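# Feed steel bar through cold saw to length stop

## Task

Slide the long steel bar along the roller line, through the open vise of the cold saw and beneath its lifted blade, until its end reaches the length stop, which is the tip of the little rod at the saw's -y end pointing back toward the blade. The stop must not be moved from its set position, and the bar must stay resting on the rollers. If a short leftover piece of bar lies on the saw ahead of the stop, move it into the offcut bin, the open box on the bench past the stop.

## Robot and tools

ROBOT. Two arms, left_arm and right_arm, each ride their own carriage (left_rail, right_rail) on one floor track running along y at x = 0. left_rail is always the carriage on the +y side; these names do not match image left and right. An arm's base sits at x = 0, y = its carriage's position_m, z = 0.03 m, facing +x. Carriages stay roughly 0.9 m or more apart. left_arm's fingers can fold: grip with the outer quarter of the pads near the tips, since a grip nearer the palm can be loose or suddenly tighten, and tips pushed onto a surface fold quietly. right_arm's fingers are rigid.

FRAMES. Scene frame: fixed to the table, table top z = 0, +x the direction the arms face, +y to their left, +z up; the table edge is at x = 0.31 m. Each gripper has its own axes: fingers point along its +z and open and close along its y. end_effector_position is the spot between the pads when shut; fingertips stick out about 33 mm past it (9 mm when wide open).

execute_actions(actions, cameras). actions is a list run in order; each action may hold rows, steps, until, and left_rail / right_rail commands. rows: 1 to 15 rows, each played for one control step (1/30 s). Every row is one flat list of 18 numbers in [-1, 1] covering both arms: left dx, dy, dz, rx, ry, rz, left gripper position, force_limit, speed, then the same nine for the right. The six pose numbers are an offset, not a pose: measured from that arm's Hand target as it stood when the action began, along that Hand target's own axes; all rows of an action share that same origin. Scale: 1.0 = 0.6 m for dx-dz, 180 degrees for rx-rz, which together form one rotation vector. Sending six zeros re-commands the current Hand target. Gripper position: +1 fully open (140 mm), about -0.8 pads touch, -1 closes until blocked. force_limit -1..+1 sets squeeze (roughly 14 N to 58 N at slowest speed); speed -1..+1 sets finger speed (about 30 to 250 mm/s), and faster closes squeeze harder. Always resend the gripper's current three numbers to leave it unchanged; 0 is a real command. steps: 1 to 450, default 15, at least the row count; after the last row the arms keep heading to the final row's target. Ramp offsets gradually across rows (0.01 per row ≈ 0.18 m/s) to avoid jerks.
Rail commands: {"left_rail": {"position_m": y}} where y is an absolute track position in metres (left_rail -1.1 to 2, right_rail -2 to 1.1); speed_m_s 0.01 to 1; acceleration_factor 0.1 to 1; {"stop": true} brakes. Then wait with an action like {"steps": n, "until": {"left_rail": {"position_status": ["!=", "moving"]}}}. until checks rail fields only, with "=", "!=", "<", "<=", ">", ">=" (numbers need a comparison), or {"all"/"any": {"status": "ended"}}. A row's target travels with its carriage, so let a carriage arrive before placing its gripper. An invalid value refuses the whole call.

move(target, speed, blend, stop_force, zero, blocking, cameras). target is one 18-number row, or a list of up to 15 such rows, same layout and scale as above; every row is an offset from the Hand targets at the move's start, not from the previous row. Paths are straight, both arms finish together, max 10 s. speed: top path speed in m/s, 0.002 to 2, default 0.25 (one number or one per target). blend: corner rounding in metres, 0 = stop at each target. stop_force: 10 to 80 N, ends an arm's path when it feels that much push along its travel; use it only slowly and with the carriage standing still, and leave it out when backing off a contact. zero (with stop_force): re-zero the force estimate first (default true). blocking=false returns early; then use wait or stop before new rows or moves. Paths ignore obstacles; avoid passing close to an arm's own base. In a list, keep the finger numbers the same.
wait(seconds 0 to 10): let things run. stop(): brake a running move. zoom_image(camera, region [x0, y0, x1, y1], at most 504 px each way) on cam_high, cam_low, cam_bench_left, cam_bench_right, cam_left_wrist or cam_right_wrist. finished_scene(scene): ends the scene irreversibly; only call once the bar rests at the stop untouched.

RESULTS. Per arm: end_effector_position (m) and quat_wxyz in the scene frame, velocities, Hand target (origin of next offsets), Joint positions (rail m, then waist, shoulder, elbow, forearm roll, wrist pitch, wrist roll in rad), joint torques, Flange force (gripper axes, includes held weight, has bias), Tool commands, Wrist depth (7x7 grid of distances in mm). object_status: 0 moving, 1 blocked while opening, 2 blocked while closing (a grip), 3 reached target or pads met. position_measured in counts: 3 open, ~75 = 100 mm, 139 = 60 mm, 200 = 20 mm, 230 pads closed. Rail position_status: moving, done, contact_stop, time_out, stopped, stopped_with_arm, stopped_for_other_arm, stopped_for_other_carriage; position_answer taken or not_taken (resend once standing). move adds a line: done, off_target, held, fault, etc., and limits such as paced or held.

AVOID. Any contact force of 144 N or a joint torque at its limit (waist/shoulder 323, elbow 152, wrist joints 42.7 N m) stops the arm for 10 s. Arms are stiff: aiming even slightly past a firm surface can fault. Never let the arms or grippers press on each other. Do not knock the length stop, slam the saw, drop the bar or offcut, or let anything leave the table (even onto the track). Don't hold the heavy bar far off its centre or twist it hard. Long stretched holds heat motors and can trigger a 30-60 s brake.

Each tool is called after "Call:" by a JSON object that holds its "api" and its "payload".

## Session

Call:
{"api": "execute_actions", "payload": {"actions": []}}

Scene clock: 0.00 s.
left_arm: end_effector_position=(+0.6600, +1.0088, +0.4937) position_measured=3 object_status=3 end_effector_quat_wxyz=(+0.000, +1.000, +0.000, +0.000) | right_arm: end_effector_position=(+0.6600, -0.7413, +0.4937) position_measured=3 object_status=3 end_effector_quat_wxyz=(+0.000, +1.000, +0.000, +0.000)
Joint positions: left_arm=[1.009 -0.053 0.164 1.35 0 1.628 1.518] | right_arm=[-0.741 -0.053 0.164 1.35 0 1.628 1.518]
Joint velocities: within noise
Joint torques (N m): no reading
Flange force (N): no reading
Wrist depth (mm): cam_left_wrist=[598 - 355 600 - 573 350 / 616 358 372 609 355 - 368 / 656 643 393 - - - 391 / 488 422 459 417 423 421 388 / - 122 - - 710 - 126 / - 792 795 761 753 - - / - - 776 761 751 - -] | cam_right_wrist=[510 548 534 339 - 531 - / 515 619 - 366 588 - 389 / 390 402 397 396 443 447 385 / - - 660 707 732 - 112 / - - - - - - - / - 785 823 779 838 - - / - 674 666 718 915 - -]
Hand target: left_arm +0.6600, +1.0088, +0.4937; +0.000, +1.000, +0.000, +0.000 | right_arm +0.6600, -0.7413, +0.4937; +0.000, +1.000, +0.000, +0.000
Tool commands: left_gripper/position=+1.0 left_gripper/force_limit=+1.0 left_gripper/speed=+1.0 right_gripper/position=+1.0 right_gripper/force_limit=+1.0 right_gripper/speed=+1.0
left_rail: position_m=1.009 position_status=done
right_rail: position_m=-0.741 position_status=done

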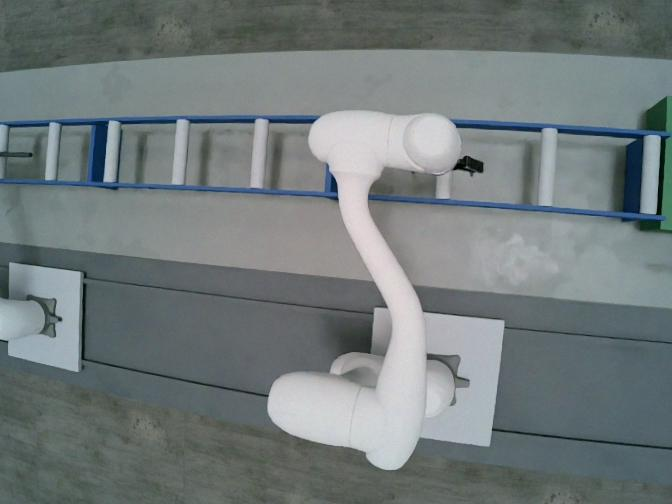

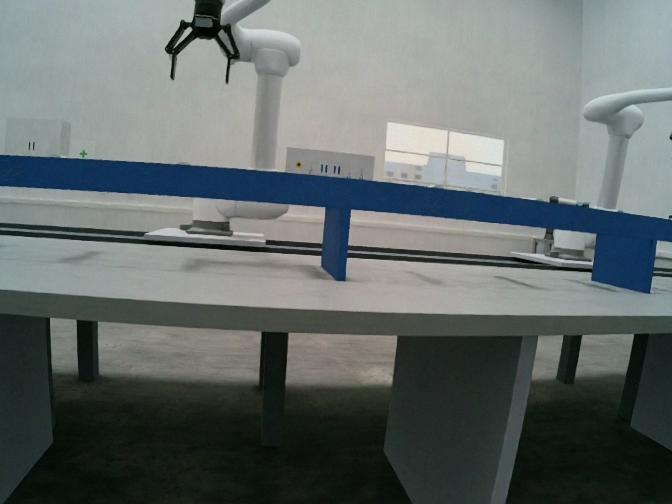

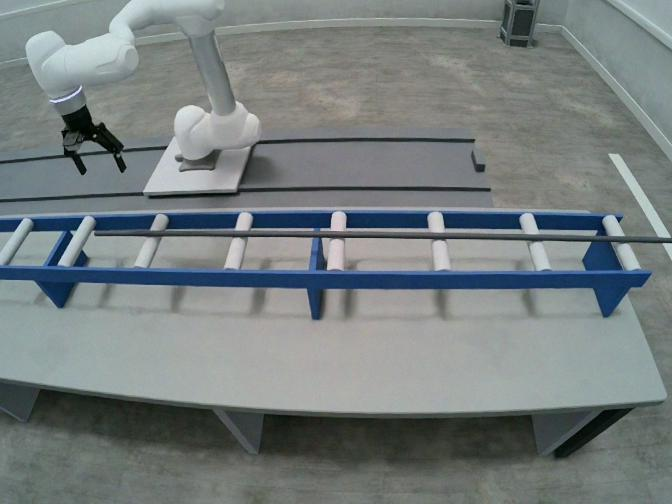

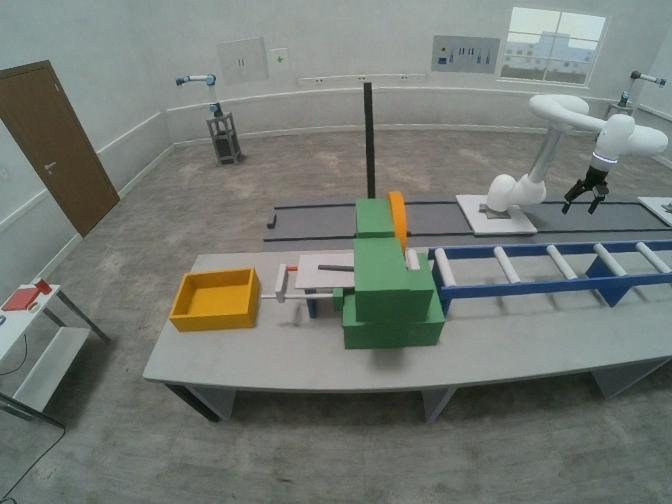

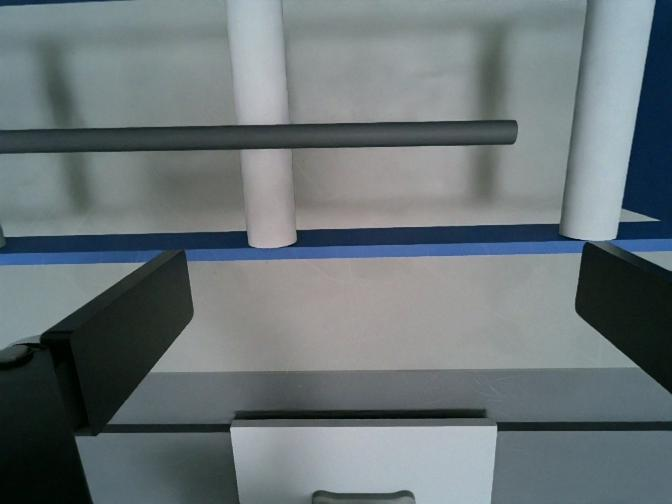

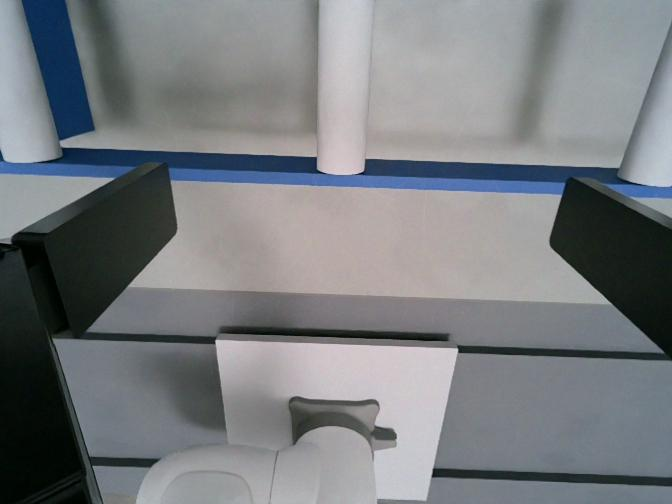

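Call:
{"api": "move", "payload": {"target": [[0,0.02,0,0,0,-0.25,0.5,-0.5,0,-0.25,0.1,-0.35,0,0,0,0.5,-0.5,0],[0,0.04,0,0,0,-0.5,0.5,-0.5,0,-0.55,0.6,-0.35,0,0,0.2,0.5,-0.5,0]], "blend": 0.05, "speed": 0.35, "cameras": []}}

Call:
{"api": "move", "payload": {"target": [0,0,0,0,0,0,0.5,-0.5,0,-0.37,0.47,0,0,0,0.3,0.5,-0.5,0], "speed": 0.35, "cameras": []}}

Call:
{"api": "execute_actions", "payload": {"actions": [{"left_rail":{"position_m":2.0,"speed_m_s":0.8},"right_rail":{"position_m":-2.0,"speed_m_s":0.6},"steps":400,"until":{"all":{"status":"ended"}}}], "cameras": ["cam_left_wrist","cam_right_wrist","cam_bench_left"]}}

Scene clock: 11.00 s.
left_arm: end_effector_position=(+0.6600, +0.9848, +0.4937) position_measured=66 object_status=3 end_effector_quat_wxyz=(+0.000, +0.707, +0.707, +0.000) | right_arm: end_effector_position=(+0.3300, -1.1013, +0.7037) position_measured=66 object_status=3 end_effector_quat_wxyz=(+0.000, +0.951, -0.309, +0.000)
Joint positions: left_arm=[1.009 -0.089 0.164 1.349 0 1.628 -0.089] | right_arm=[-0.741 -0.9 -0.033 1.171 0 2.002 1.299]
Joint torques (N m): left_arm=[-1.32 -61.05 -42.66 4.3 0.39 -0.37] | right_arm=[-3.59 -33.17 -36.17 4.06 -0.13 -0.23]
Flange force (N): left_arm=[2.6 1.9 1.0] | right_arm=[2.7 -7.4 -4.7]
Wrist depth (mm): cam_left_wrist=[614 - 580 357 350 347 372 / 601 - - 608 - 391 582 / 629 - - 636 375 397 - / 663 744 161 665 383 141 - / - 94 128 697 442 142 103 / - 80 756 580 576 460 104 / - - - 566 - 525 -] | cam_right_wrist=[574 - - - - - - / 716 796 - - - - - / - - 152 - - 134 - / - 85 911 911 - 123 102 / - 664 732 954 2100 2023 - / - - 695 2120 2250 2161 - / - - 2505 2939 2423 - -]
Hand target: left_arm +0.6600, +0.9848, +0.4937; +0.000, +0.707, +0.707, +0.000 | right_arm +0.3300, -1.1013, +0.7037; +0.000, +0.951, -0.309, +0.000
Off the commanded pose: left_arm 0.000 m, 0 deg | right_arm 0.000 m, 0 deg.
left_rail: position_m=1.009 position_status=done
right_rail: position_m=-0.741 position_status=done
move: done
No camera images: "cameras" was empty.

Scene clock: 12.80 s.
left_arm: end_effector_position=(+0.6600, +0.9848, +0.4937) position_measured=66 object_status=3 end_effector_quat_wxyz=(+0.000, +0.707, +0.707, +0.000) | right_arm: end_effector_position=(-0.0154, -1.1990, +0.7037) position_measured=66 object_status=3 end_effector_quat_wxyz=(+0.000, +0.707, -0.707, +0.000)
Joint positions: left_arm=[1.009 -0.089 0.164 1.349 0 1.628 -0.089] | right_arm=[-0.741 -1.68 -0.08 1.216 0 2.006 1.462]
Joint torques (N m): left_arm=[-1.5 -61.07 -42.59 4.33 0.4 -0.39] | right_arm=[-3.11 -27.41 -36.16 3.99 -0.09 -0.19]
Flange force (N): left_arm=[2.8 1.9 1.0] | right_arm=[-0.1 -7.2 -4.0]
Wrist depth (mm): cam_left_wrist=[600 - 573 354 349 348 - / 608 - - 595 592 420 - / 631 699 - 643 622 424 - / 671 732 161 671 665 152 646 / 677 94 - 465 466 142 103 / - 80 - 577 572 465 104 / - - 784 545 789 517 -] | cam_right_wrist=[- - 782 - - 1500 1404 / - - - - - 1510 1531 / - - 911 - - 1552 1621 / - 96 907 889 - 123 102 / - 707 718 745 1055 2004 - / - - 633 689 2321 2205 - / - - 547 - 2449 - -]
Hand target: left_arm +0.6600, +0.9848, +0.4937; +0.000, +0.707, +0.707, +0.000 | right_arm -0.0154, -1.1990, +0.7037; +0.000, +0.707, -0.707, +0.000
Off the commanded pose: left_arm 0.000 m, 0 deg | right_arm 0.000 m, 0 deg.
left_rail: position_m=1.009 position_status=done
right_rail: position_m=-0.741 position_status=done
move: done
No camera images: "cameras" was empty.

Scene clock: 16.33 s.
left_arm: end_effector_position=(+0.6600, +1.9754, +0.4936) position_measured=66 object_status=3 end_effector_quat_wxyz=(+0.000, +0.707, +0.707, +0.000) | right_arm: end_effector_position=(-0.0154, -2.4581, +0.7037) position_measured=66 object_status=3 end_effector_quat_wxyz=(+0.000, +0.707, -0.707, +0.000)
Joint positions: left_arm=[2 -0.089 0.164 1.349 0 1.628 -0.089] | right_arm=[-2 -1.68 -0.08 1.216 0 2.006 1.462]
Joint torques (N m): left_arm=[-1.22 -61.12 -42.59 4.31 0.38 -0.39] | right_arm=[-2.71 -27.71 -36.22 3.98 -0.02 -0.2]
Flange force (N): left_arm=[2.1 2.5 1.0] | right_arm=[0.2 -6.4 -3.8]
Wrist depth (mm): cam_left_wrist=[604 612 - 583 324 388 529 / 622 621 626 376 367 368 - / 634 657 639 394 375 395 614 / 667 712 147 675 384 141 645 / - 94 128 703 380 132 104 / - 80 - 648 632 467 104 / - - - 471 460 567 -] | cam_right_wrist=[- - 1422 1441 1361 1404 1432 / - 823 1490 1542 1500 1510 1520 / - - 154 - - 1609 1645 / - 96 841 882 896 123 102 / - 702 711 758 1040 1968 - / - - 635 691 2205 2205 - / - - 557 1320 2140 - -]
Hand target: left_arm +0.6600, +1.9755, +0.4937; +0.000, +0.707, +0.707, +0.000 | right_arm -0.0154, -2.4582, +0.7037; +0.000, +0.707, -0.707, +0.000
Tool commands: left_gripper/position=+0.5 left_gripper/force_limit=-0.5 left_gripper/speed=+0.0 right_gripper/position=+0.5 right_gripper/force_limit=-0.5 right_gripper/speed=+0.0
Off the commanded pose: left_arm 0.000 m, 0 deg | right_arm 0.000 m, 0 deg.
left_rail: position_m=2.000 speed_m_s=0.80 position_status=done
right_rail: position_m=-2.000 speed_m_s=0.60 position_status=done
Images, in order (width x height): cam_bench_left 672x504, cam_left_wrist 672x504, cam_right_wrist 672x504.

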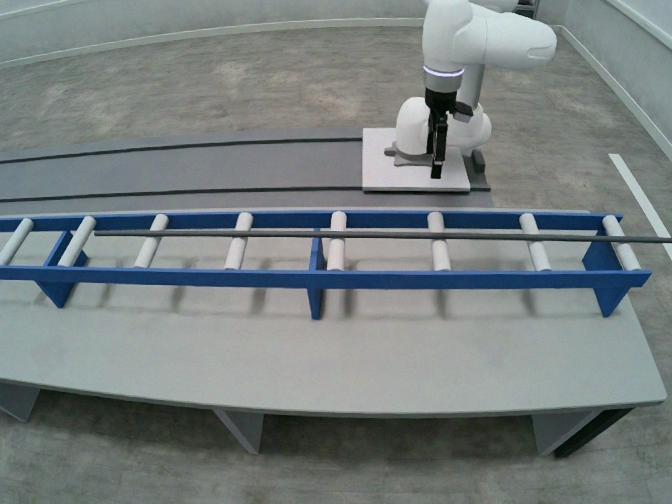

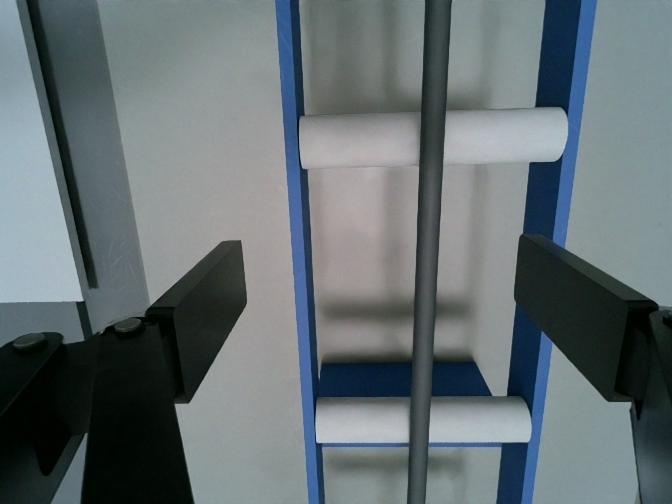

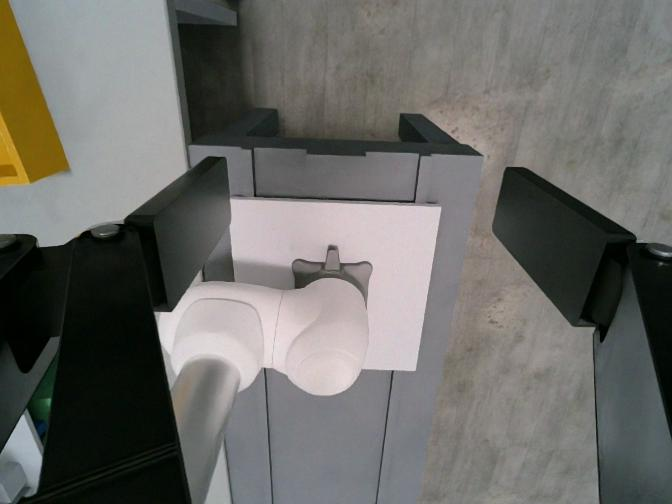

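Call:
{"api": "move", "payload": {"target": [[0,0.06,0.05,0,0,0,0,-0.5,0,-0.05,-0.6,0,0,0,0,1,-0.5,0],[0,0.112,0.223,0,0,0,0,-0.5,0,-0.15,-0.9,0,0,0,0,1,-0.5,0]], "blend": 0.05, "speed": 0.3, "cameras": ["cam_left_wrist"]}}

Call:
{"api": "move", "payload": {"target": [0,0,0,0,0,0,0,-0.5,0,-0.33,-0.35,0.24,0,0,0,1,-0.5,0], "speed": 0.3, "cameras": ["cam_right_wrist"]}}

Scene clock: 24.67 s.
left_arm: end_effector_position=(+0.7272, +1.9755, +0.3599) position_measured=129 object_status=3 end_effector_quat_wxyz=(+0.000, +0.707, +0.707, +0.000) | right_arm: end_effector_position=(+0.5246, -2.3681, +0.7037) position_measured=3 object_status=3 end_effector_quat_wxyz=(+0.000, +0.707, -0.707, +0.000)
Joint positions: left_arm=[2 -0.081 0.285 1.439 0 1.418 -0.081] | right_arm=[-2 -0.666 0.227 0.88 0 2.034 2.476]
Joint torques (N m): left_arm=[-1.23 -72.6 -42.27 4.27 0.42 -0.38] | right_arm=[-1.94 -57.81 -35.76 3.88 -0.07 -0.24]
Flange force (N): left_arm=[2.1 1.1 1.6] | right_arm=[-3.6 -1.0 -3.3]
Wrist depth (mm): cam_left_wrist=[467 256 - 209 459 262 445 / - 251 241 221 242 242 - / - 255 253 239 243 251 - / 542 275 343 245 519 261 502 / - - 100 549 555 114 89 / - 80 585 588 573 - 71 / - - - 489 507 - -] | cam_right_wrist=[- - 735 704 687 1480 1413 / 1441 829 - 793 - 1696 1413 / 1696 841 - - - 865 808 / - 660 878 926 - 900 112 / - 763 742 - - 820 102 / - 854 805 - - 716 742 / - - 878 946 - 562 -]
Hand target: left_arm +0.7272, +1.9755, +0.3599; +0.000, +0.707, +0.707, +0.000 | right_arm +0.5246, -2.3681, +0.7037; +0.000, +0.707, -0.707, +0.000
Off the commanded pose: left_arm 0.000 m, 0 deg | right_arm 0.000 m, 0 deg.
left_rail: position_m=2.000 speed_m_s=0.80 position_status=done
right_rail: position_m=-2.000 speed_m_s=0.60 position_status=done
move: done
Images, in order (width x height): cam_left_wrist 672x504.

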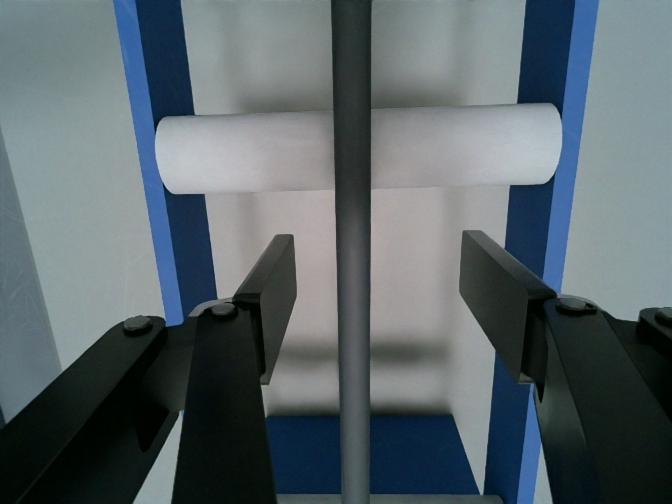

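Scene clock: 26.13 s.
left_arm: end_effector_position=(+0.7272, +1.9755, +0.3599) position_measured=129 object_status=3 end_effector_quat_wxyz=(+0.000, +0.707, +0.707, +0.000) | right_arm: end_effector_position=(+0.7346, -2.1702, +0.5597) position_measured=3 object_status=3 end_effector_quat_wxyz=(+0.000, +0.707, -0.707, +0.000)
Joint positions: left_arm=[2 -0.081 0.285 1.439 0 1.418 -0.081] | right_arm=[-2 -0.273 0.343 1.001 0 1.798 2.868]
Joint torques (N m): left_arm=[-1.35 -72.27 -42.23 4.29 0.38 -0.37] | right_arm=[-2.66 -71.89 -38.83 4.23 -0.04 -0.25]
Flange force (N): left_arm=[2.5 0.2 1.1] | right_arm=[-4.0 0.8 -3.8]
Wrist depth (mm): cam_left_wrist=[- 276 - 207 468 283 - / - 251 246 224 249 241 460 / - 260 253 241 243 250 456 / 547 523 - 243 525 263 - / 569 558 - 252 554 114 90 / - 80 78 574 582 - 71 / - - - 486 502 - -] | cam_right_wrist=[1378 612 - 632 - 580 - / 1413 - 658 - - - - / 1490 - 450 450 - 700 687 / - 134 503 504 531 - 112 / - 2041 511 538 540 - - / 2004 - 599 601 585 - - / - 2345 623 656 707 716 -]
Hand target: left_arm +0.7272, +1.9755, +0.3599; +0.000, +0.707, +0.707, +0.000 | right_arm +0.7346, -2.1702, +0.5597; +0.000, +0.707, -0.707, +0.000
Off the commanded pose: left_arm 0.000 m, 0 deg | right_arm 0.000 m, 0 deg.
left_rail: position_m=2.000 speed_m_s=0.80 position_status=done
right_rail: position_m=-2.000 speed_m_s=0.60 position_status=done
move: done
Images, in order (width x height): cam_right_wrist 672x504.

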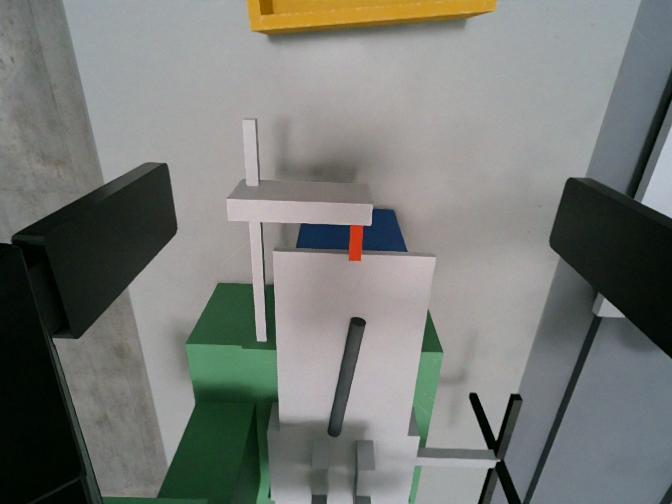

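Call:
{"api": "move", "payload": {"target": [0,0,0,0,0,0,0,-0.5,0,-0.475,0.038,0.22,0,-0.11,0.05,0.1,-0.5,0], "speed": 0.2, "cameras": ["cam_right_wrist","cam_bench_right"]}}

Call:
{"api": "zoom_image", "payload": {"camera": "cam_bench_right", "region": [260, 120, 440, 330]}}

Scene clock: 49.90 s.
left_arm: end_effector_position=(+0.7272, +1.9755, +0.3599) position_measured=129 object_status=3 end_effector_quat_wxyz=(+0.000, +0.707, +0.707, +0.000) | right_arm: end_effector_position=(+0.7118, -1.8852, +0.4277) position_measured=117 object_status=3 end_effector_quat_wxyz=(+0.121, -0.639, +0.750, +0.121)
Joint positions: left_arm=[2 -0.081 0.285 1.439 0 1.418 -0.081] | right_arm=[-2 -0.045 0.236 1.415 0.346 1.484 3.226]
Joint torques (N m): left_arm=[-1.54 -72.45 -42.27 4.26 0.36 -0.37] | right_arm=[-3.2 -63.63 -39.87 4.98 0.02 -0.23]
Flange force (N): left_arm=[2.7 1.0 1.2] | right_arm=[-6.0 0.5 -2.5]
Wrist depth (mm): cam_left_wrist=[- 240 457 211 464 283 437 / 484 255 472 222 241 242 464 / 493 254 253 242 252 250 505 / - 275 314 244 519 268 531 / 582 - 108 248 - 114 92 / - 80 586 586 - - 71 / - - - 482 355 - -] | cam_right_wrist=[500 293 264 257 264 480 485 / - - 298 292 300 - - / 1683 - 328 339 335 128 381 / - - 380 410 396 116 433 / - - 470 481 480 84 - / - - - 495 241 - - / - - 227 218 214 - -]
Hand target: left_arm +0.7272, +1.9755, +0.3599; +0.000, +0.707, +0.707, +0.000 | right_arm +0.7118, -1.8851, +0.4277; +0.121, -0.639, +0.750, +0.121
Off the commanded pose: left_arm 0.000 m, 0 deg | right_arm 0.000 m, 0 deg.
left_rail: position_m=2.000 speed_m_s=0.80 position_status=done
right_rail: position_m=-2.000 speed_m_s=0.60 position_status=done
move: done
Images, in order (width x height): cam_bench_right 672x504, cam_right_wrist 672x504.

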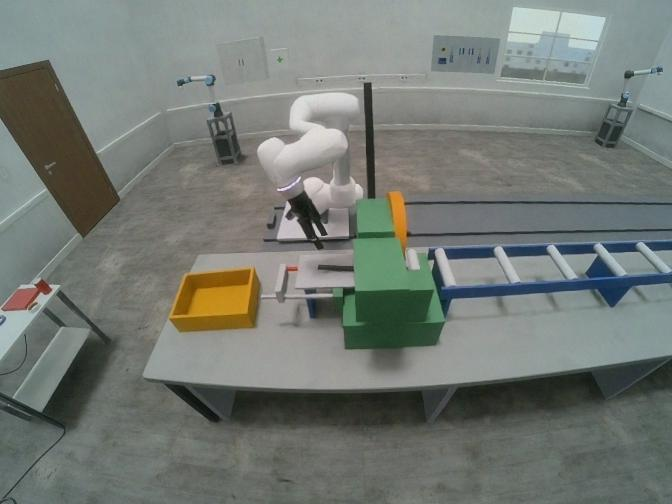

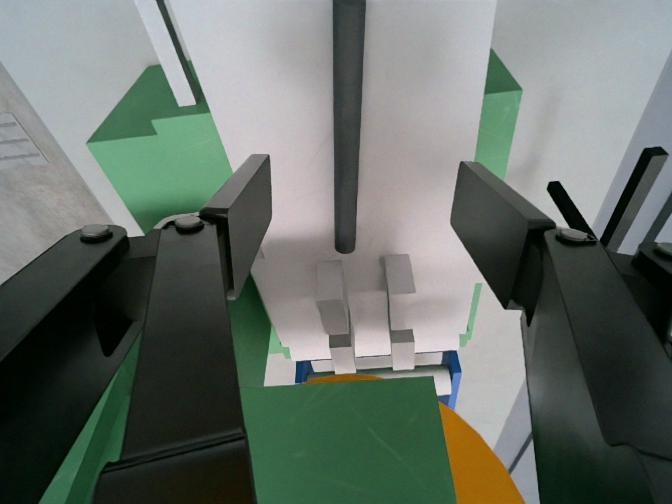

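Scaled by 2.400 from the camera's 672x504 image, which has a finer 960x720 frame.

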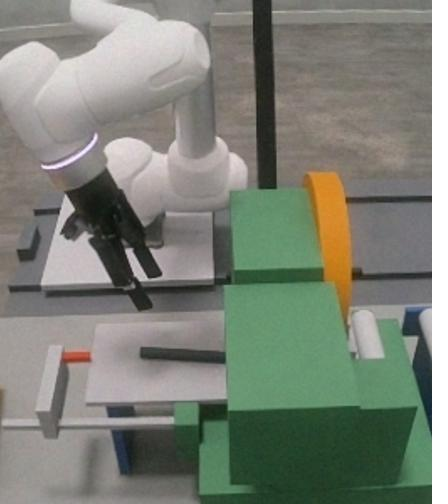

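Call:
{"api": "move", "payload": {"target": [0,0,0,0,0,0,0,-0.5,0,0.0724,0,0.2,0,0,0,0.1,-0.5,0], "speed": 0.04, "stop_force": 12, "cameras": ["cam_right_wrist","cam_bench_right"]}}

Call:
{"api": "zoom_image", "payload": {"camera": "cam_bench_right", "region": [260, 120, 440, 330]}}

Scene clock: 58.80 s.
left_arm: end_effector_position=(+0.7272, +1.9755, +0.3599) position_measured=129 object_status=3 end_effector_quat_wxyz=(+0.000, +0.707, +0.707, +0.000) | right_arm: end_effector_position=(+0.7084, -1.8850, +0.3001) position_measured=117 object_status=3 end_effector_quat_wxyz=(+0.121, -0.639, +0.750, +0.121)
Joint positions: left_arm=[2 -0.081 0.285 1.439 0 1.418 -0.081] | right_arm=[-2 -0.045 0.27 1.605 0.361 1.274 3.147]
Joint torques (N m): left_arm=[-1.28 -72.41 -42.17 4.26 0.4 -0.39] | right_arm=[-2.91 -65.27 -38.55 4.77 0.11 -0.31]
Flange force (N): left_arm=[2.3 0.6 1.1] | right_arm=[-5.8 1.2 -2.7]
Wrist depth (mm): cam_left_wrist=[- 240 - 211 - 283 452 / - 254 244 218 241 239 463 / 513 253 253 229 252 250 - / 543 277 520 241 515 260 - / 566 - 103 536 561 114 89 / - 80 78 561 572 - 71 / - - - 486 506 - -] | cam_right_wrist=[- 145 145 145 145 146 378 / 188 164 164 156 165 161 417 / 472 190 179 179 185 179 513 / - 89 218 217 226 116 - / - - 277 265 277 84 - / - - 356 327 321 - - / - - - 434 372 - -]
Hand target: left_arm +0.7272, +1.9755, +0.3599; +0.000, +0.707, +0.707, +0.000 | right_arm +0.7084, -1.8851, +0.3001; +0.121, -0.639, +0.750, +0.121
Off the commanded pose: left_arm 0.000 m, 0 deg | right_arm 0.000 m, 0 deg.
left_rail: position_m=2.000 speed_m_s=0.80 position_status=done
right_rail: position_m=-2.000 speed_m_s=0.60 position_status=done
move: done
Images, in order (width x height): cam_bench_right 672x504, cam_right_wrist 672x504.

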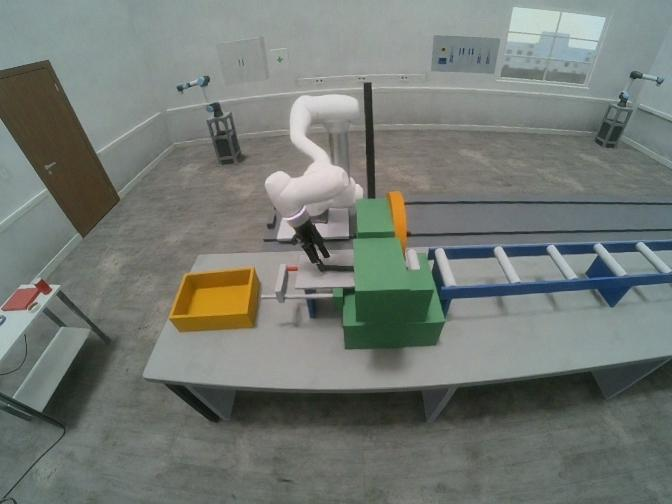

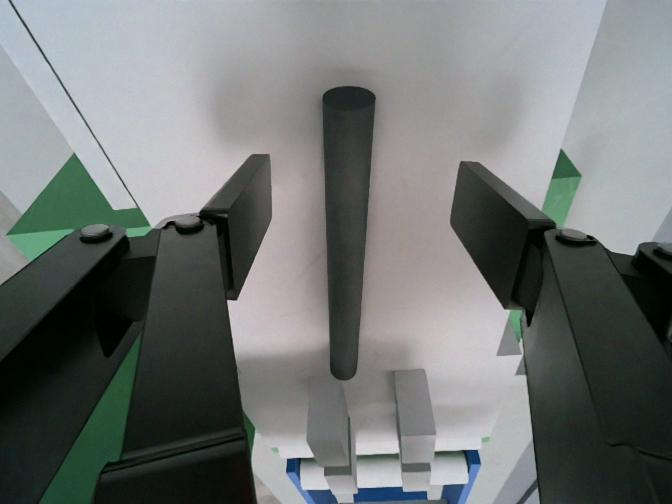

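Scaled by 2.400 from the camera's 672x504 image, which has a finer 960x720 frame.

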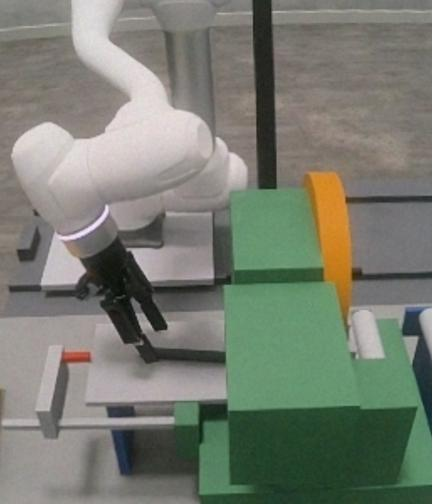

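Call:
{"api": "move", "payload": {"target": [0,0,0,0,0,0,0,-0.5,0,0.0096,-0.01,0.0267,0,0,0,0.1,-0.5,0], "speed": 0.02, "stop_force": 10, "cameras": ["cam_right_wrist"]}}

Scene clock: 64.27 s.
left_arm: end_effector_position=(+0.7272, +1.9755, +0.3599) position_measured=129 object_status=3 end_effector_quat_wxyz=(+0.000, +0.707, +0.707, +0.000) | right_arm: end_effector_position=(+0.7138, -1.8859, +0.2829) position_measured=117 object_status=3 end_effector_quat_wxyz=(+0.121, -0.639, +0.750, +0.121)
Joint positions: left_arm=[2 -0.081 0.285 1.439 0 1.418 -0.081] | right_arm=[-2 -0.046 0.287 1.615 0.364 1.249 3.136]
Joint torques (N m): left_arm=[-1.28 -72.43 -42.22 4.29 0.35 -0.39] | right_arm=[-2.42 -66.6 -38.04 4.73 0.06 -0.26]
Flange force (N): left_arm=[2.3 1.5 1.7] | right_arm=[-5.3 0.7 -3.4]
Wrist depth (mm): cam_left_wrist=[- 239 458 210 - 283 - / 493 251 468 223 241 242 486 / 512 251 254 232 243 252 - / 551 279 318 243 524 263 - / - - 108 258 553 114 89 / - 80 589 276 - - 71 / - - - 486 507 - -] | cam_right_wrist=[129 129 129 129 132 130 130 / 150 146 146 143 143 147 389 / 455 169 159 159 170 160 - / - 87 132 187 201 116 - / - - 247 236 246 84 - / - - 317 310 302 - - / - - - 386 312 - -]
Hand target: left_arm +0.7272, +1.9755, +0.3599; +0.000, +0.707, +0.707, +0.000 | right_arm +0.7138, -1.8859, +0.2829; +0.121, -0.639, +0.750, +0.121
Off the commanded pose: left_arm 0.000 m, 0 deg | right_arm 0.000 m, 0 deg.
left_rail: position_m=2.000 speed_m_s=0.80 position_status=done
right_rail: position_m=-2.000 speed_m_s=0.60 position_status=done
move: done
Images, in order (width x height): cam_right_wrist 672x504.

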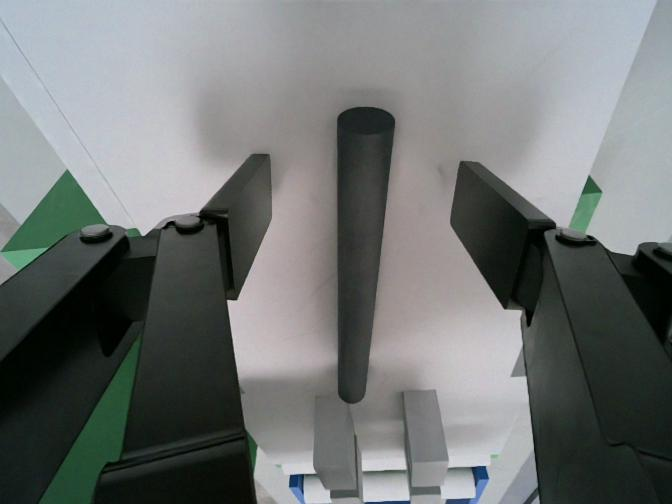

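Call:
{"api": "move", "payload": {"target": [0,0,0,0,0,0,0,-0.5,0,0,0,0,0,0,0,-1,-0.3,-1], "cameras": ["cam_right_wrist"]}}

Scene clock: 69.43 s.
left_arm: end_effector_position=(+0.7272, +1.9755, +0.3599) position_measured=129 object_status=3 end_effector_quat_wxyz=(+0.000, +0.707, +0.707, +0.000) | right_arm: end_effector_position=(+0.7139, -1.8859, +0.2829) position_measured=201 object_status=2 end_effector_quat_wxyz=(+0.122, -0.639, +0.750, +0.121)
Joint positions: left_arm=[2 -0.081 0.285 1.439 0 1.418 -0.081] | right_arm=[-2 -0.046 0.287 1.614 0.365 1.249 3.136]
Joint torques (N m): left_arm=[-1.35 -72.29 -42.16 4.27 0.37 -0.36] | right_arm=[1.04 -32.3 -4.55 0.14 4.82 0.49]
Flange force (N): left_arm=[2.6 0.8 1.1] | right_arm=[-20.5 -11.3 -50.2]
Wrist depth (mm): cam_left_wrist=[- 239 - 209 452 283 - / 505 250 244 225 241 238 462 / 511 259 252 236 245 250 491 / - 291 316 243 526 263 - / - - 108 546 547 114 90 / - 80 586 583 - - 71 / - - - 486 507 - -] | cam_right_wrist=[133 130 130 130 133 130 130 / 152 147 147 144 144 148 389 / 456 170 170 142 166 171 - / - - 82 170 - 189 560 / - - - 214 - - - / - - - - - - - / - - - - - - -]
Hand target: left_arm +0.7272, +1.9755, +0.3599; +0.000, +0.707, +0.707, +0.000 | right_arm +0.7138, -1.8859, +0.2829; +0.121, -0.639, +0.750, +0.121
Off the commanded pose: left_arm 0.000 m, 0 deg | right_arm 0.000 m, 0 deg.
left_rail: position_m=2.000 speed_m_s=0.80 position_status=done
right_rail: position_m=-2.000 speed_m_s=0.60 position_status=done
move: done
Images, in order (width x height): cam_right_wrist 672x504.

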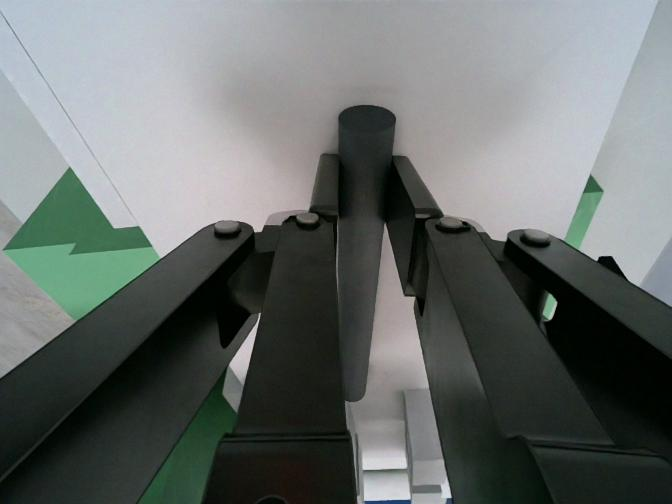

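Call:
{"api": "move", "payload": {"target": [[0,0,0,0,0,0,0,-0.5,0,-0.0085,0,-0.0235,0,0,0,-1,-0.3,-1],[0,0,0,0,0,0,0,-0.5,0,0.0855,0,-0.0575,0,0,0,-1,-0.3,-1],[0,0,0,0,0,0,0,-0.5,0,-0.0392,0,-0.4022,0,0,0,-1,-0.3,-1]], "speed": [0.03,0.06,0.15], "cameras": ["cam_right_wrist","cam_bench_right"]}}

Scene clock: 85.33 s.
left_arm: end_effector_position=(+0.7272, +1.9755, +0.3599) position_measured=129 object_status=3 end_effector_quat_wxyz=(+0.000, +0.707, +0.707, +0.000) | right_arm: end_effector_position=(+0.7110, -1.9455, +0.5179) position_measured=201 object_status=2 end_effector_quat_wxyz=(+0.121, -0.639, +0.750, +0.121)
Joint positions: left_arm=[2 -0.081 0.285 1.439 0 1.418 -0.081] | right_arm=[-2 -0.131 0.239 1.25 0.346 1.666 3.2]
Joint torques (N m): left_arm=[-1.16 -72.26 -42.09 4.29 0.36 -0.4] | right_arm=[-2.83 -66.84 -42.28 5.47 0.03 -0.28]
Flange force (N): left_arm=[2.3 0.9 0.9] | right_arm=[-4.0 0.2 2.1]
Wrist depth (mm): cam_left_wrist=[453 275 482 211 451 261 447 / 498 254 248 222 251 238 465 / 512 251 248 233 244 250 490 / 541 285 - 238 516 260 - / - - 108 254 543 114 89 / - 80 - 268 - - 71 / - - - 488 480 - -] | cam_right_wrist=[582 611 347 333 348 - - / 1480 656 399 179 397 - - / 1658 1633 - 137 425 - - / 1968 - 82 503 - 596 - / - - - - - - - / - - - - - - - / - - - - - - -]
Hand target: left_arm +0.7272, +1.9755, +0.3599; +0.000, +0.707, +0.707, +0.000 | right_arm +0.7110, -1.9455, +0.5179; +0.121, -0.639, +0.750, +0.121
Off the commanded pose: left_arm 0.000 m, 0 deg | right_arm 0.000 m, 0 deg.
left_rail: position_m=2.000 speed_m_s=0.80 position_status=done
right_rail: position_m=-2.000 speed_m_s=0.60 position_status=done
move: done
Images, in order (width x height): cam_bench_right 672x504, cam_right_wrist 672x504.

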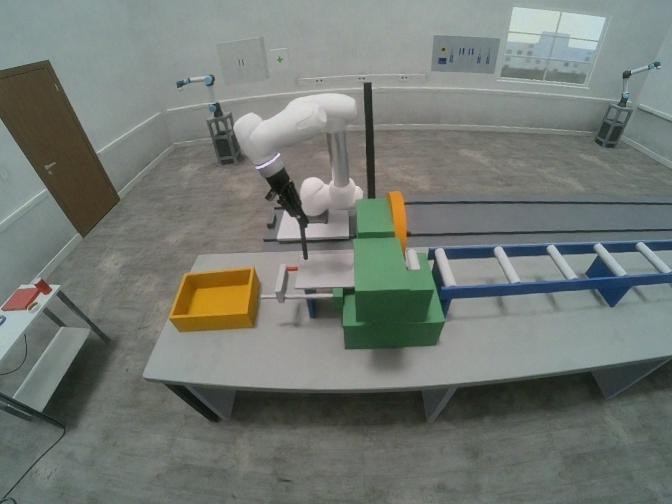

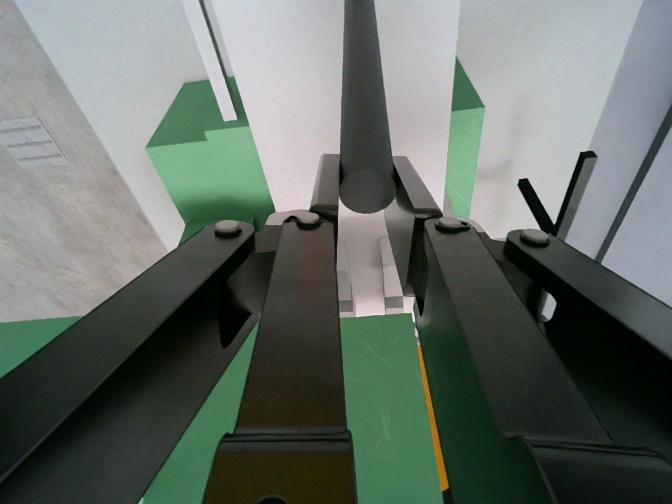

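Call:
{"api": "move", "payload": {"target": [0,0,0,0,0,0,0,-0.5,0,0.503,0,-0.323,0,0.11,0,-1,-0.3,-1], "speed": 0.15, "cameras": ["cam_right_wrist","cam_bench_right"]}}

Scene clock: 94.07 s.
left_arm: end_effector_position=(+0.7272, +1.9755, +0.3599) position_measured=129 object_status=3 end_effector_quat_wxyz=(+0.000, +0.707, +0.707, +0.000) | right_arm: end_effector_position=(+0.6595, -2.2912, +0.5985) position_measured=201 object_status=2 end_effector_quat_wxyz=(-0.009, -0.651, +0.759, +0.010)
Joint positions: left_arm=[2 -0.081 0.285 1.439 0 1.418 -0.081] | right_arm=[-2 -0.459 0.316 0.966 -0.01 1.885 2.833]
Joint torques (N m): left_arm=[-1.19 -72.37 -42.23 4.27 0.4 -0.39] | right_arm=[-3.12 -73.41 -40.9 3.97 0.03 -0.26]
Flange force (N): left_arm=[1.9 0.8 1.3] | right_arm=[-4.5 -1.3 0.8]
Wrist depth (mm): cam_left_wrist=[- 239 - 209 451 264 449 / - 251 478 224 247 242 462 / - 258 254 235 252 250 511 / 524 278 - 241 - 263 518 / - - 108 258 - 114 96 / - 80 - 274 - - 71 / - - - 484 502 - -] | cam_right_wrist=[- - 628 637 623 670 1336 / 1432 700 - 180 702 - 685 / 1500 730 - 138 134 - 730 / 1709 - 82 - - - 787 / - - - - - - - / - - - - - - - / - - - - - - -]
Hand target: left_arm +0.7272, +1.9755, +0.3599; +0.000, +0.707, +0.707, +0.000 | right_arm +0.6595, -2.2912, +0.5985; -0.009, -0.651, +0.759, +0.010
Off the commanded pose: left_arm 0.000 m, 0 deg | right_arm 0.000 m, 0 deg.
left_rail: position_m=2.000 speed_m_s=0.80 position_status=done
right_rail: position_m=-2.000 speed_m_s=0.60 position_status=done
move: done
Images, in order (width x height): cam_bench_right 672x504, cam_right_wrist 672x504.

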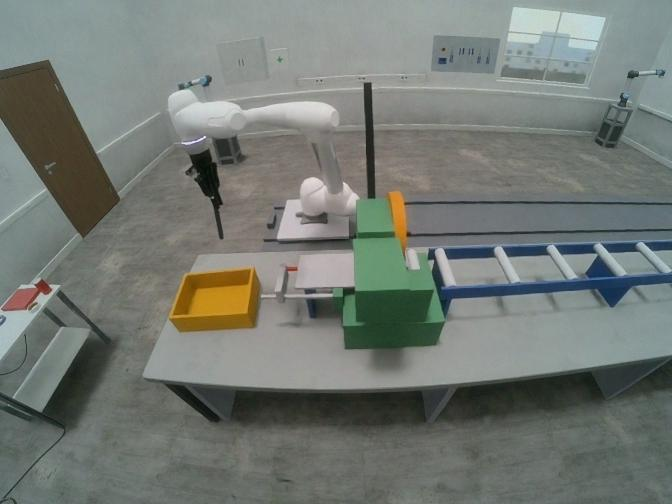

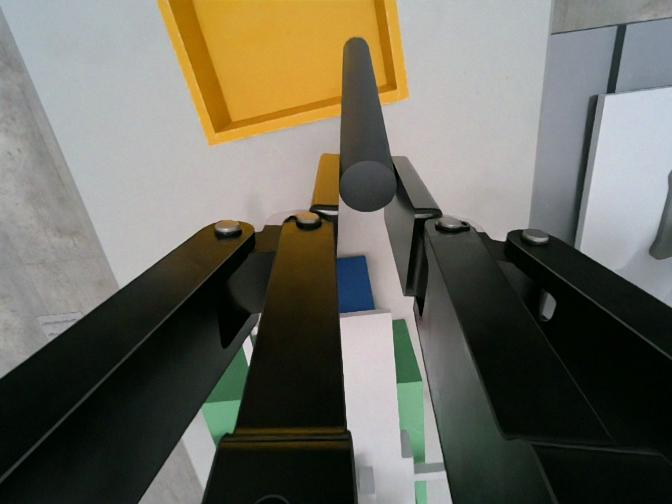

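Call:
{"api": "move", "payload": {"target": [[0,0,0,0,0,0,0,-0.5,0,0.05,-0.10,0.1,0,0,0,-1,-0.3,-1],[0,0,0,0,0,0,0,-0.5,0,0.05,-0.10,0.45,0,0,0,-1,-0.3,-1]], "speed": 0.15, "cameras": ["cam_right_wrist","cam_bench_right"]}}

Call:
{"api": "zoom_image", "payload": {"camera": "cam_bench_right", "region": [130, 180, 300, 350]}}

Scene clock: 111.63 s.
left_arm: end_effector_position=(+0.7272, +1.9755, +0.3599) position_measured=129 object_status=3 end_effector_quat_wxyz=(+0.000, +0.707, +0.707, +0.000) | right_arm: end_effector_position=(+0.7070, -2.3293, +0.3269) position_measured=201 object_status=2 end_effector_quat_wxyz=(-0.009, -0.651, +0.759, +0.010)
Joint positions: left_arm=[2 -0.081 0.285 1.439 0 1.418 -0.081] | right_arm=[-2 -0.476 0.392 1.351 -0.01 1.423 2.821]
Joint torques (N m): left_arm=[-1.22 -72.26 -42.14 4.25 0.35 -0.38] | right_arm=[-2.88 -81.88 -41.77 4 -0.02 -0.27]
Flange force (N): left_arm=[2.1 1.2 1.4] | right_arm=[-3.6 -1.7 0.4]
Wrist depth (mm): cam_left_wrist=[- 239 - 209 452 261 445 / - 253 245 222 246 239 462 / 524 271 248 232 252 251 491 / 555 289 - 241 520 263 - / 580 550 106 258 553 114 92 / - 80 - 573 621 - 71 / - - - 491 506 - -] | cam_right_wrist=[- 376 399 - - 396 412 / 434 340 - 184 - - - / 455 473 410 137 346 - - / 519 - 82 - - - 514 / - - - - - - - / - - - - - - - / - - - - - - -]
Hand target: left_arm +0.7272, +1.9755, +0.3599; +0.000, +0.707, +0.707, +0.000 | right_arm +0.7070, -2.3293, +0.3270; -0.009, -0.651, +0.759, +0.010
Off the commanded pose: left_arm 0.000 m, 0 deg | right_arm 0.000 m, 0 deg.
left_rail: position_m=2.000 speed_m_s=0.80 position_status=done
right_rail: position_m=-2.000 speed_m_s=0.60 position_status=done
move: done
Images, in order (width x height): cam_bench_right 672x504, cam_right_wrist 672x504.

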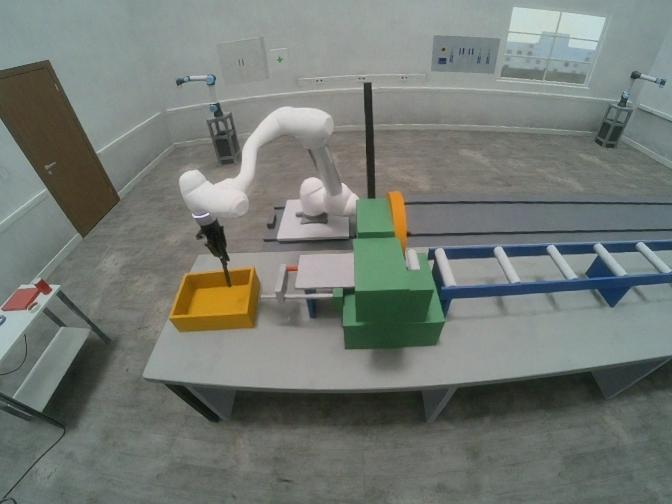

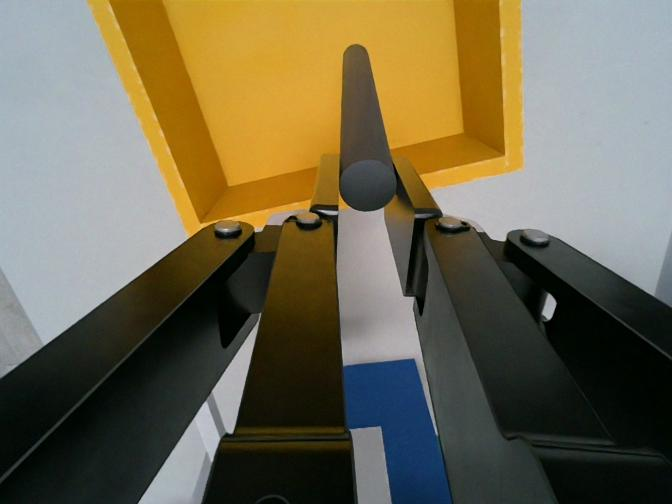

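Scaled by 2.965 from the camera's 672x504 image, which has a finer 960x720 frame.

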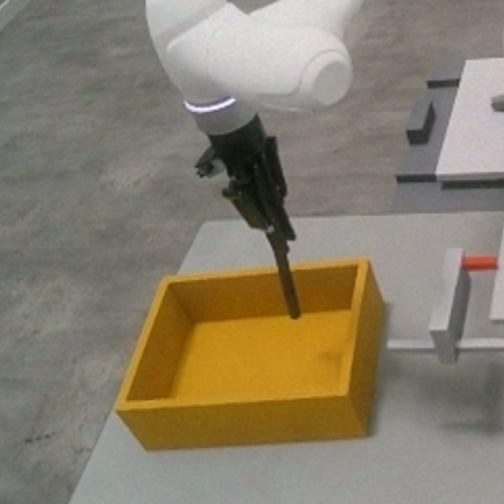

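Call:
{"api": "move", "payload": {"target": [0,0,0,0,0,0,0,-0.5,0,0,0,0.3,0,0,0,-1,-0.3,-1], "speed": 0.03, "stop_force": 12, "cameras": ["cam_right_wrist","cam_bench_right"]}}

Call:
{"api": "zoom_image", "payload": {"camera": "cam_bench_right", "region": [130, 180, 300, 350]}}

Scene clock: 122.77 s.
left_arm: end_effector_position=(+0.7272, +1.9755, +0.3599) position_measured=129 object_status=3 end_effector_quat_wxyz=(+0.000, +0.707, +0.707, +0.000) | right_arm: end_effector_position=(+0.7041, -2.3290, +0.2146) position_measured=201 object_status=2 end_effector_quat_wxyz=(-0.009, -0.651, +0.759, +0.010)
Joint positions: left_arm=[2 -0.081 0.285 1.439 0 1.418 -0.081] | right_arm=[-2 -0.477 0.436 1.496 -0.01 1.234 2.822]
Joint torques (N m): left_arm=[-1.53 -72.4 -42.14 4.27 0.4 -0.4] | right_arm=[-4.78 -68.95 -30.49 3.5 -0.43 -0.21]
Flange force (N): left_arm=[2.4 1.4 1.4] | right_arm=[-6.1 -0.5 -18.4]
Wrist depth (mm): cam_left_wrist=[- 258 461 211 - 264 441 / 480 255 246 222 243 239 - / - 256 252 235 245 251 463 / - 532 317 239 - 263 529 / - - 108 553 559 114 92 / - 80 582 582 579 - 71 / - - - 483 505 - -] | cam_right_wrist=[228 290 286 298 300 247 299 / 223 291 - 215 320 284 326 / 229 267 357 136 297 258 351 / 379 - 82 - - - 383 / - - - - - - - / - - - - - - - / - - - - - - -]
Hand target: left_arm +0.7272, +1.9755, +0.3599; +0.000, +0.707, +0.707, +0.000 | right_arm +0.7040, -2.3290, +0.2146; -0.009, -0.651, +0.759, +0.010 (not the last commanded pose)
Off the commanded pose: left_arm 0.000 m, 0 deg | right_arm 0.068 m, 0 deg.
left_rail: position_m=2.000 speed_m_s=0.80 position_status=done
right_rail: position_m=-2.000 speed_m_s=0.60 position_status=done
move: contact (right_arm)
Images, in order (width x height): cam_bench_right 672x504, cam_right_wrist 672x504.

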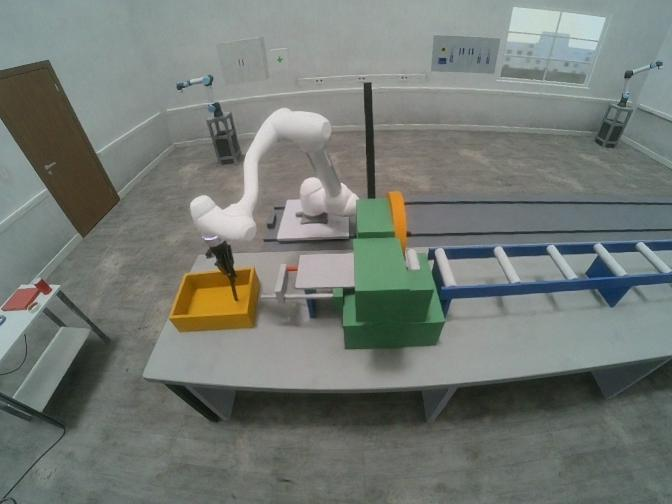

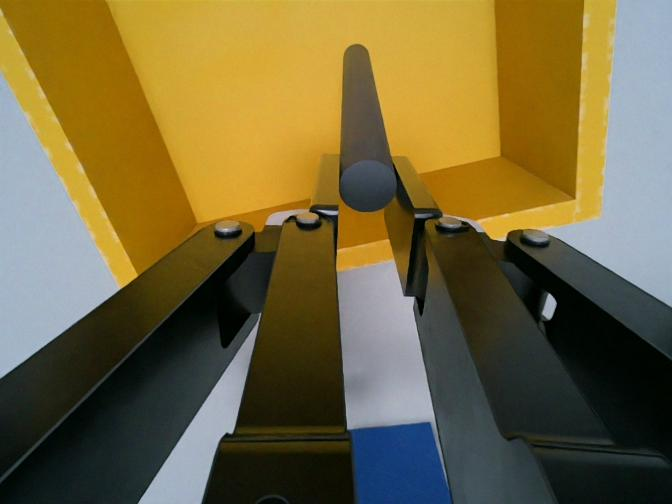

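Scaled by 2.965 from the camera's 672x504 image, which has a finer 960x720 frame.

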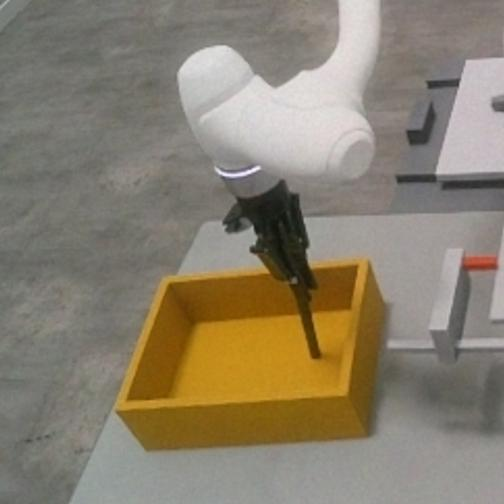

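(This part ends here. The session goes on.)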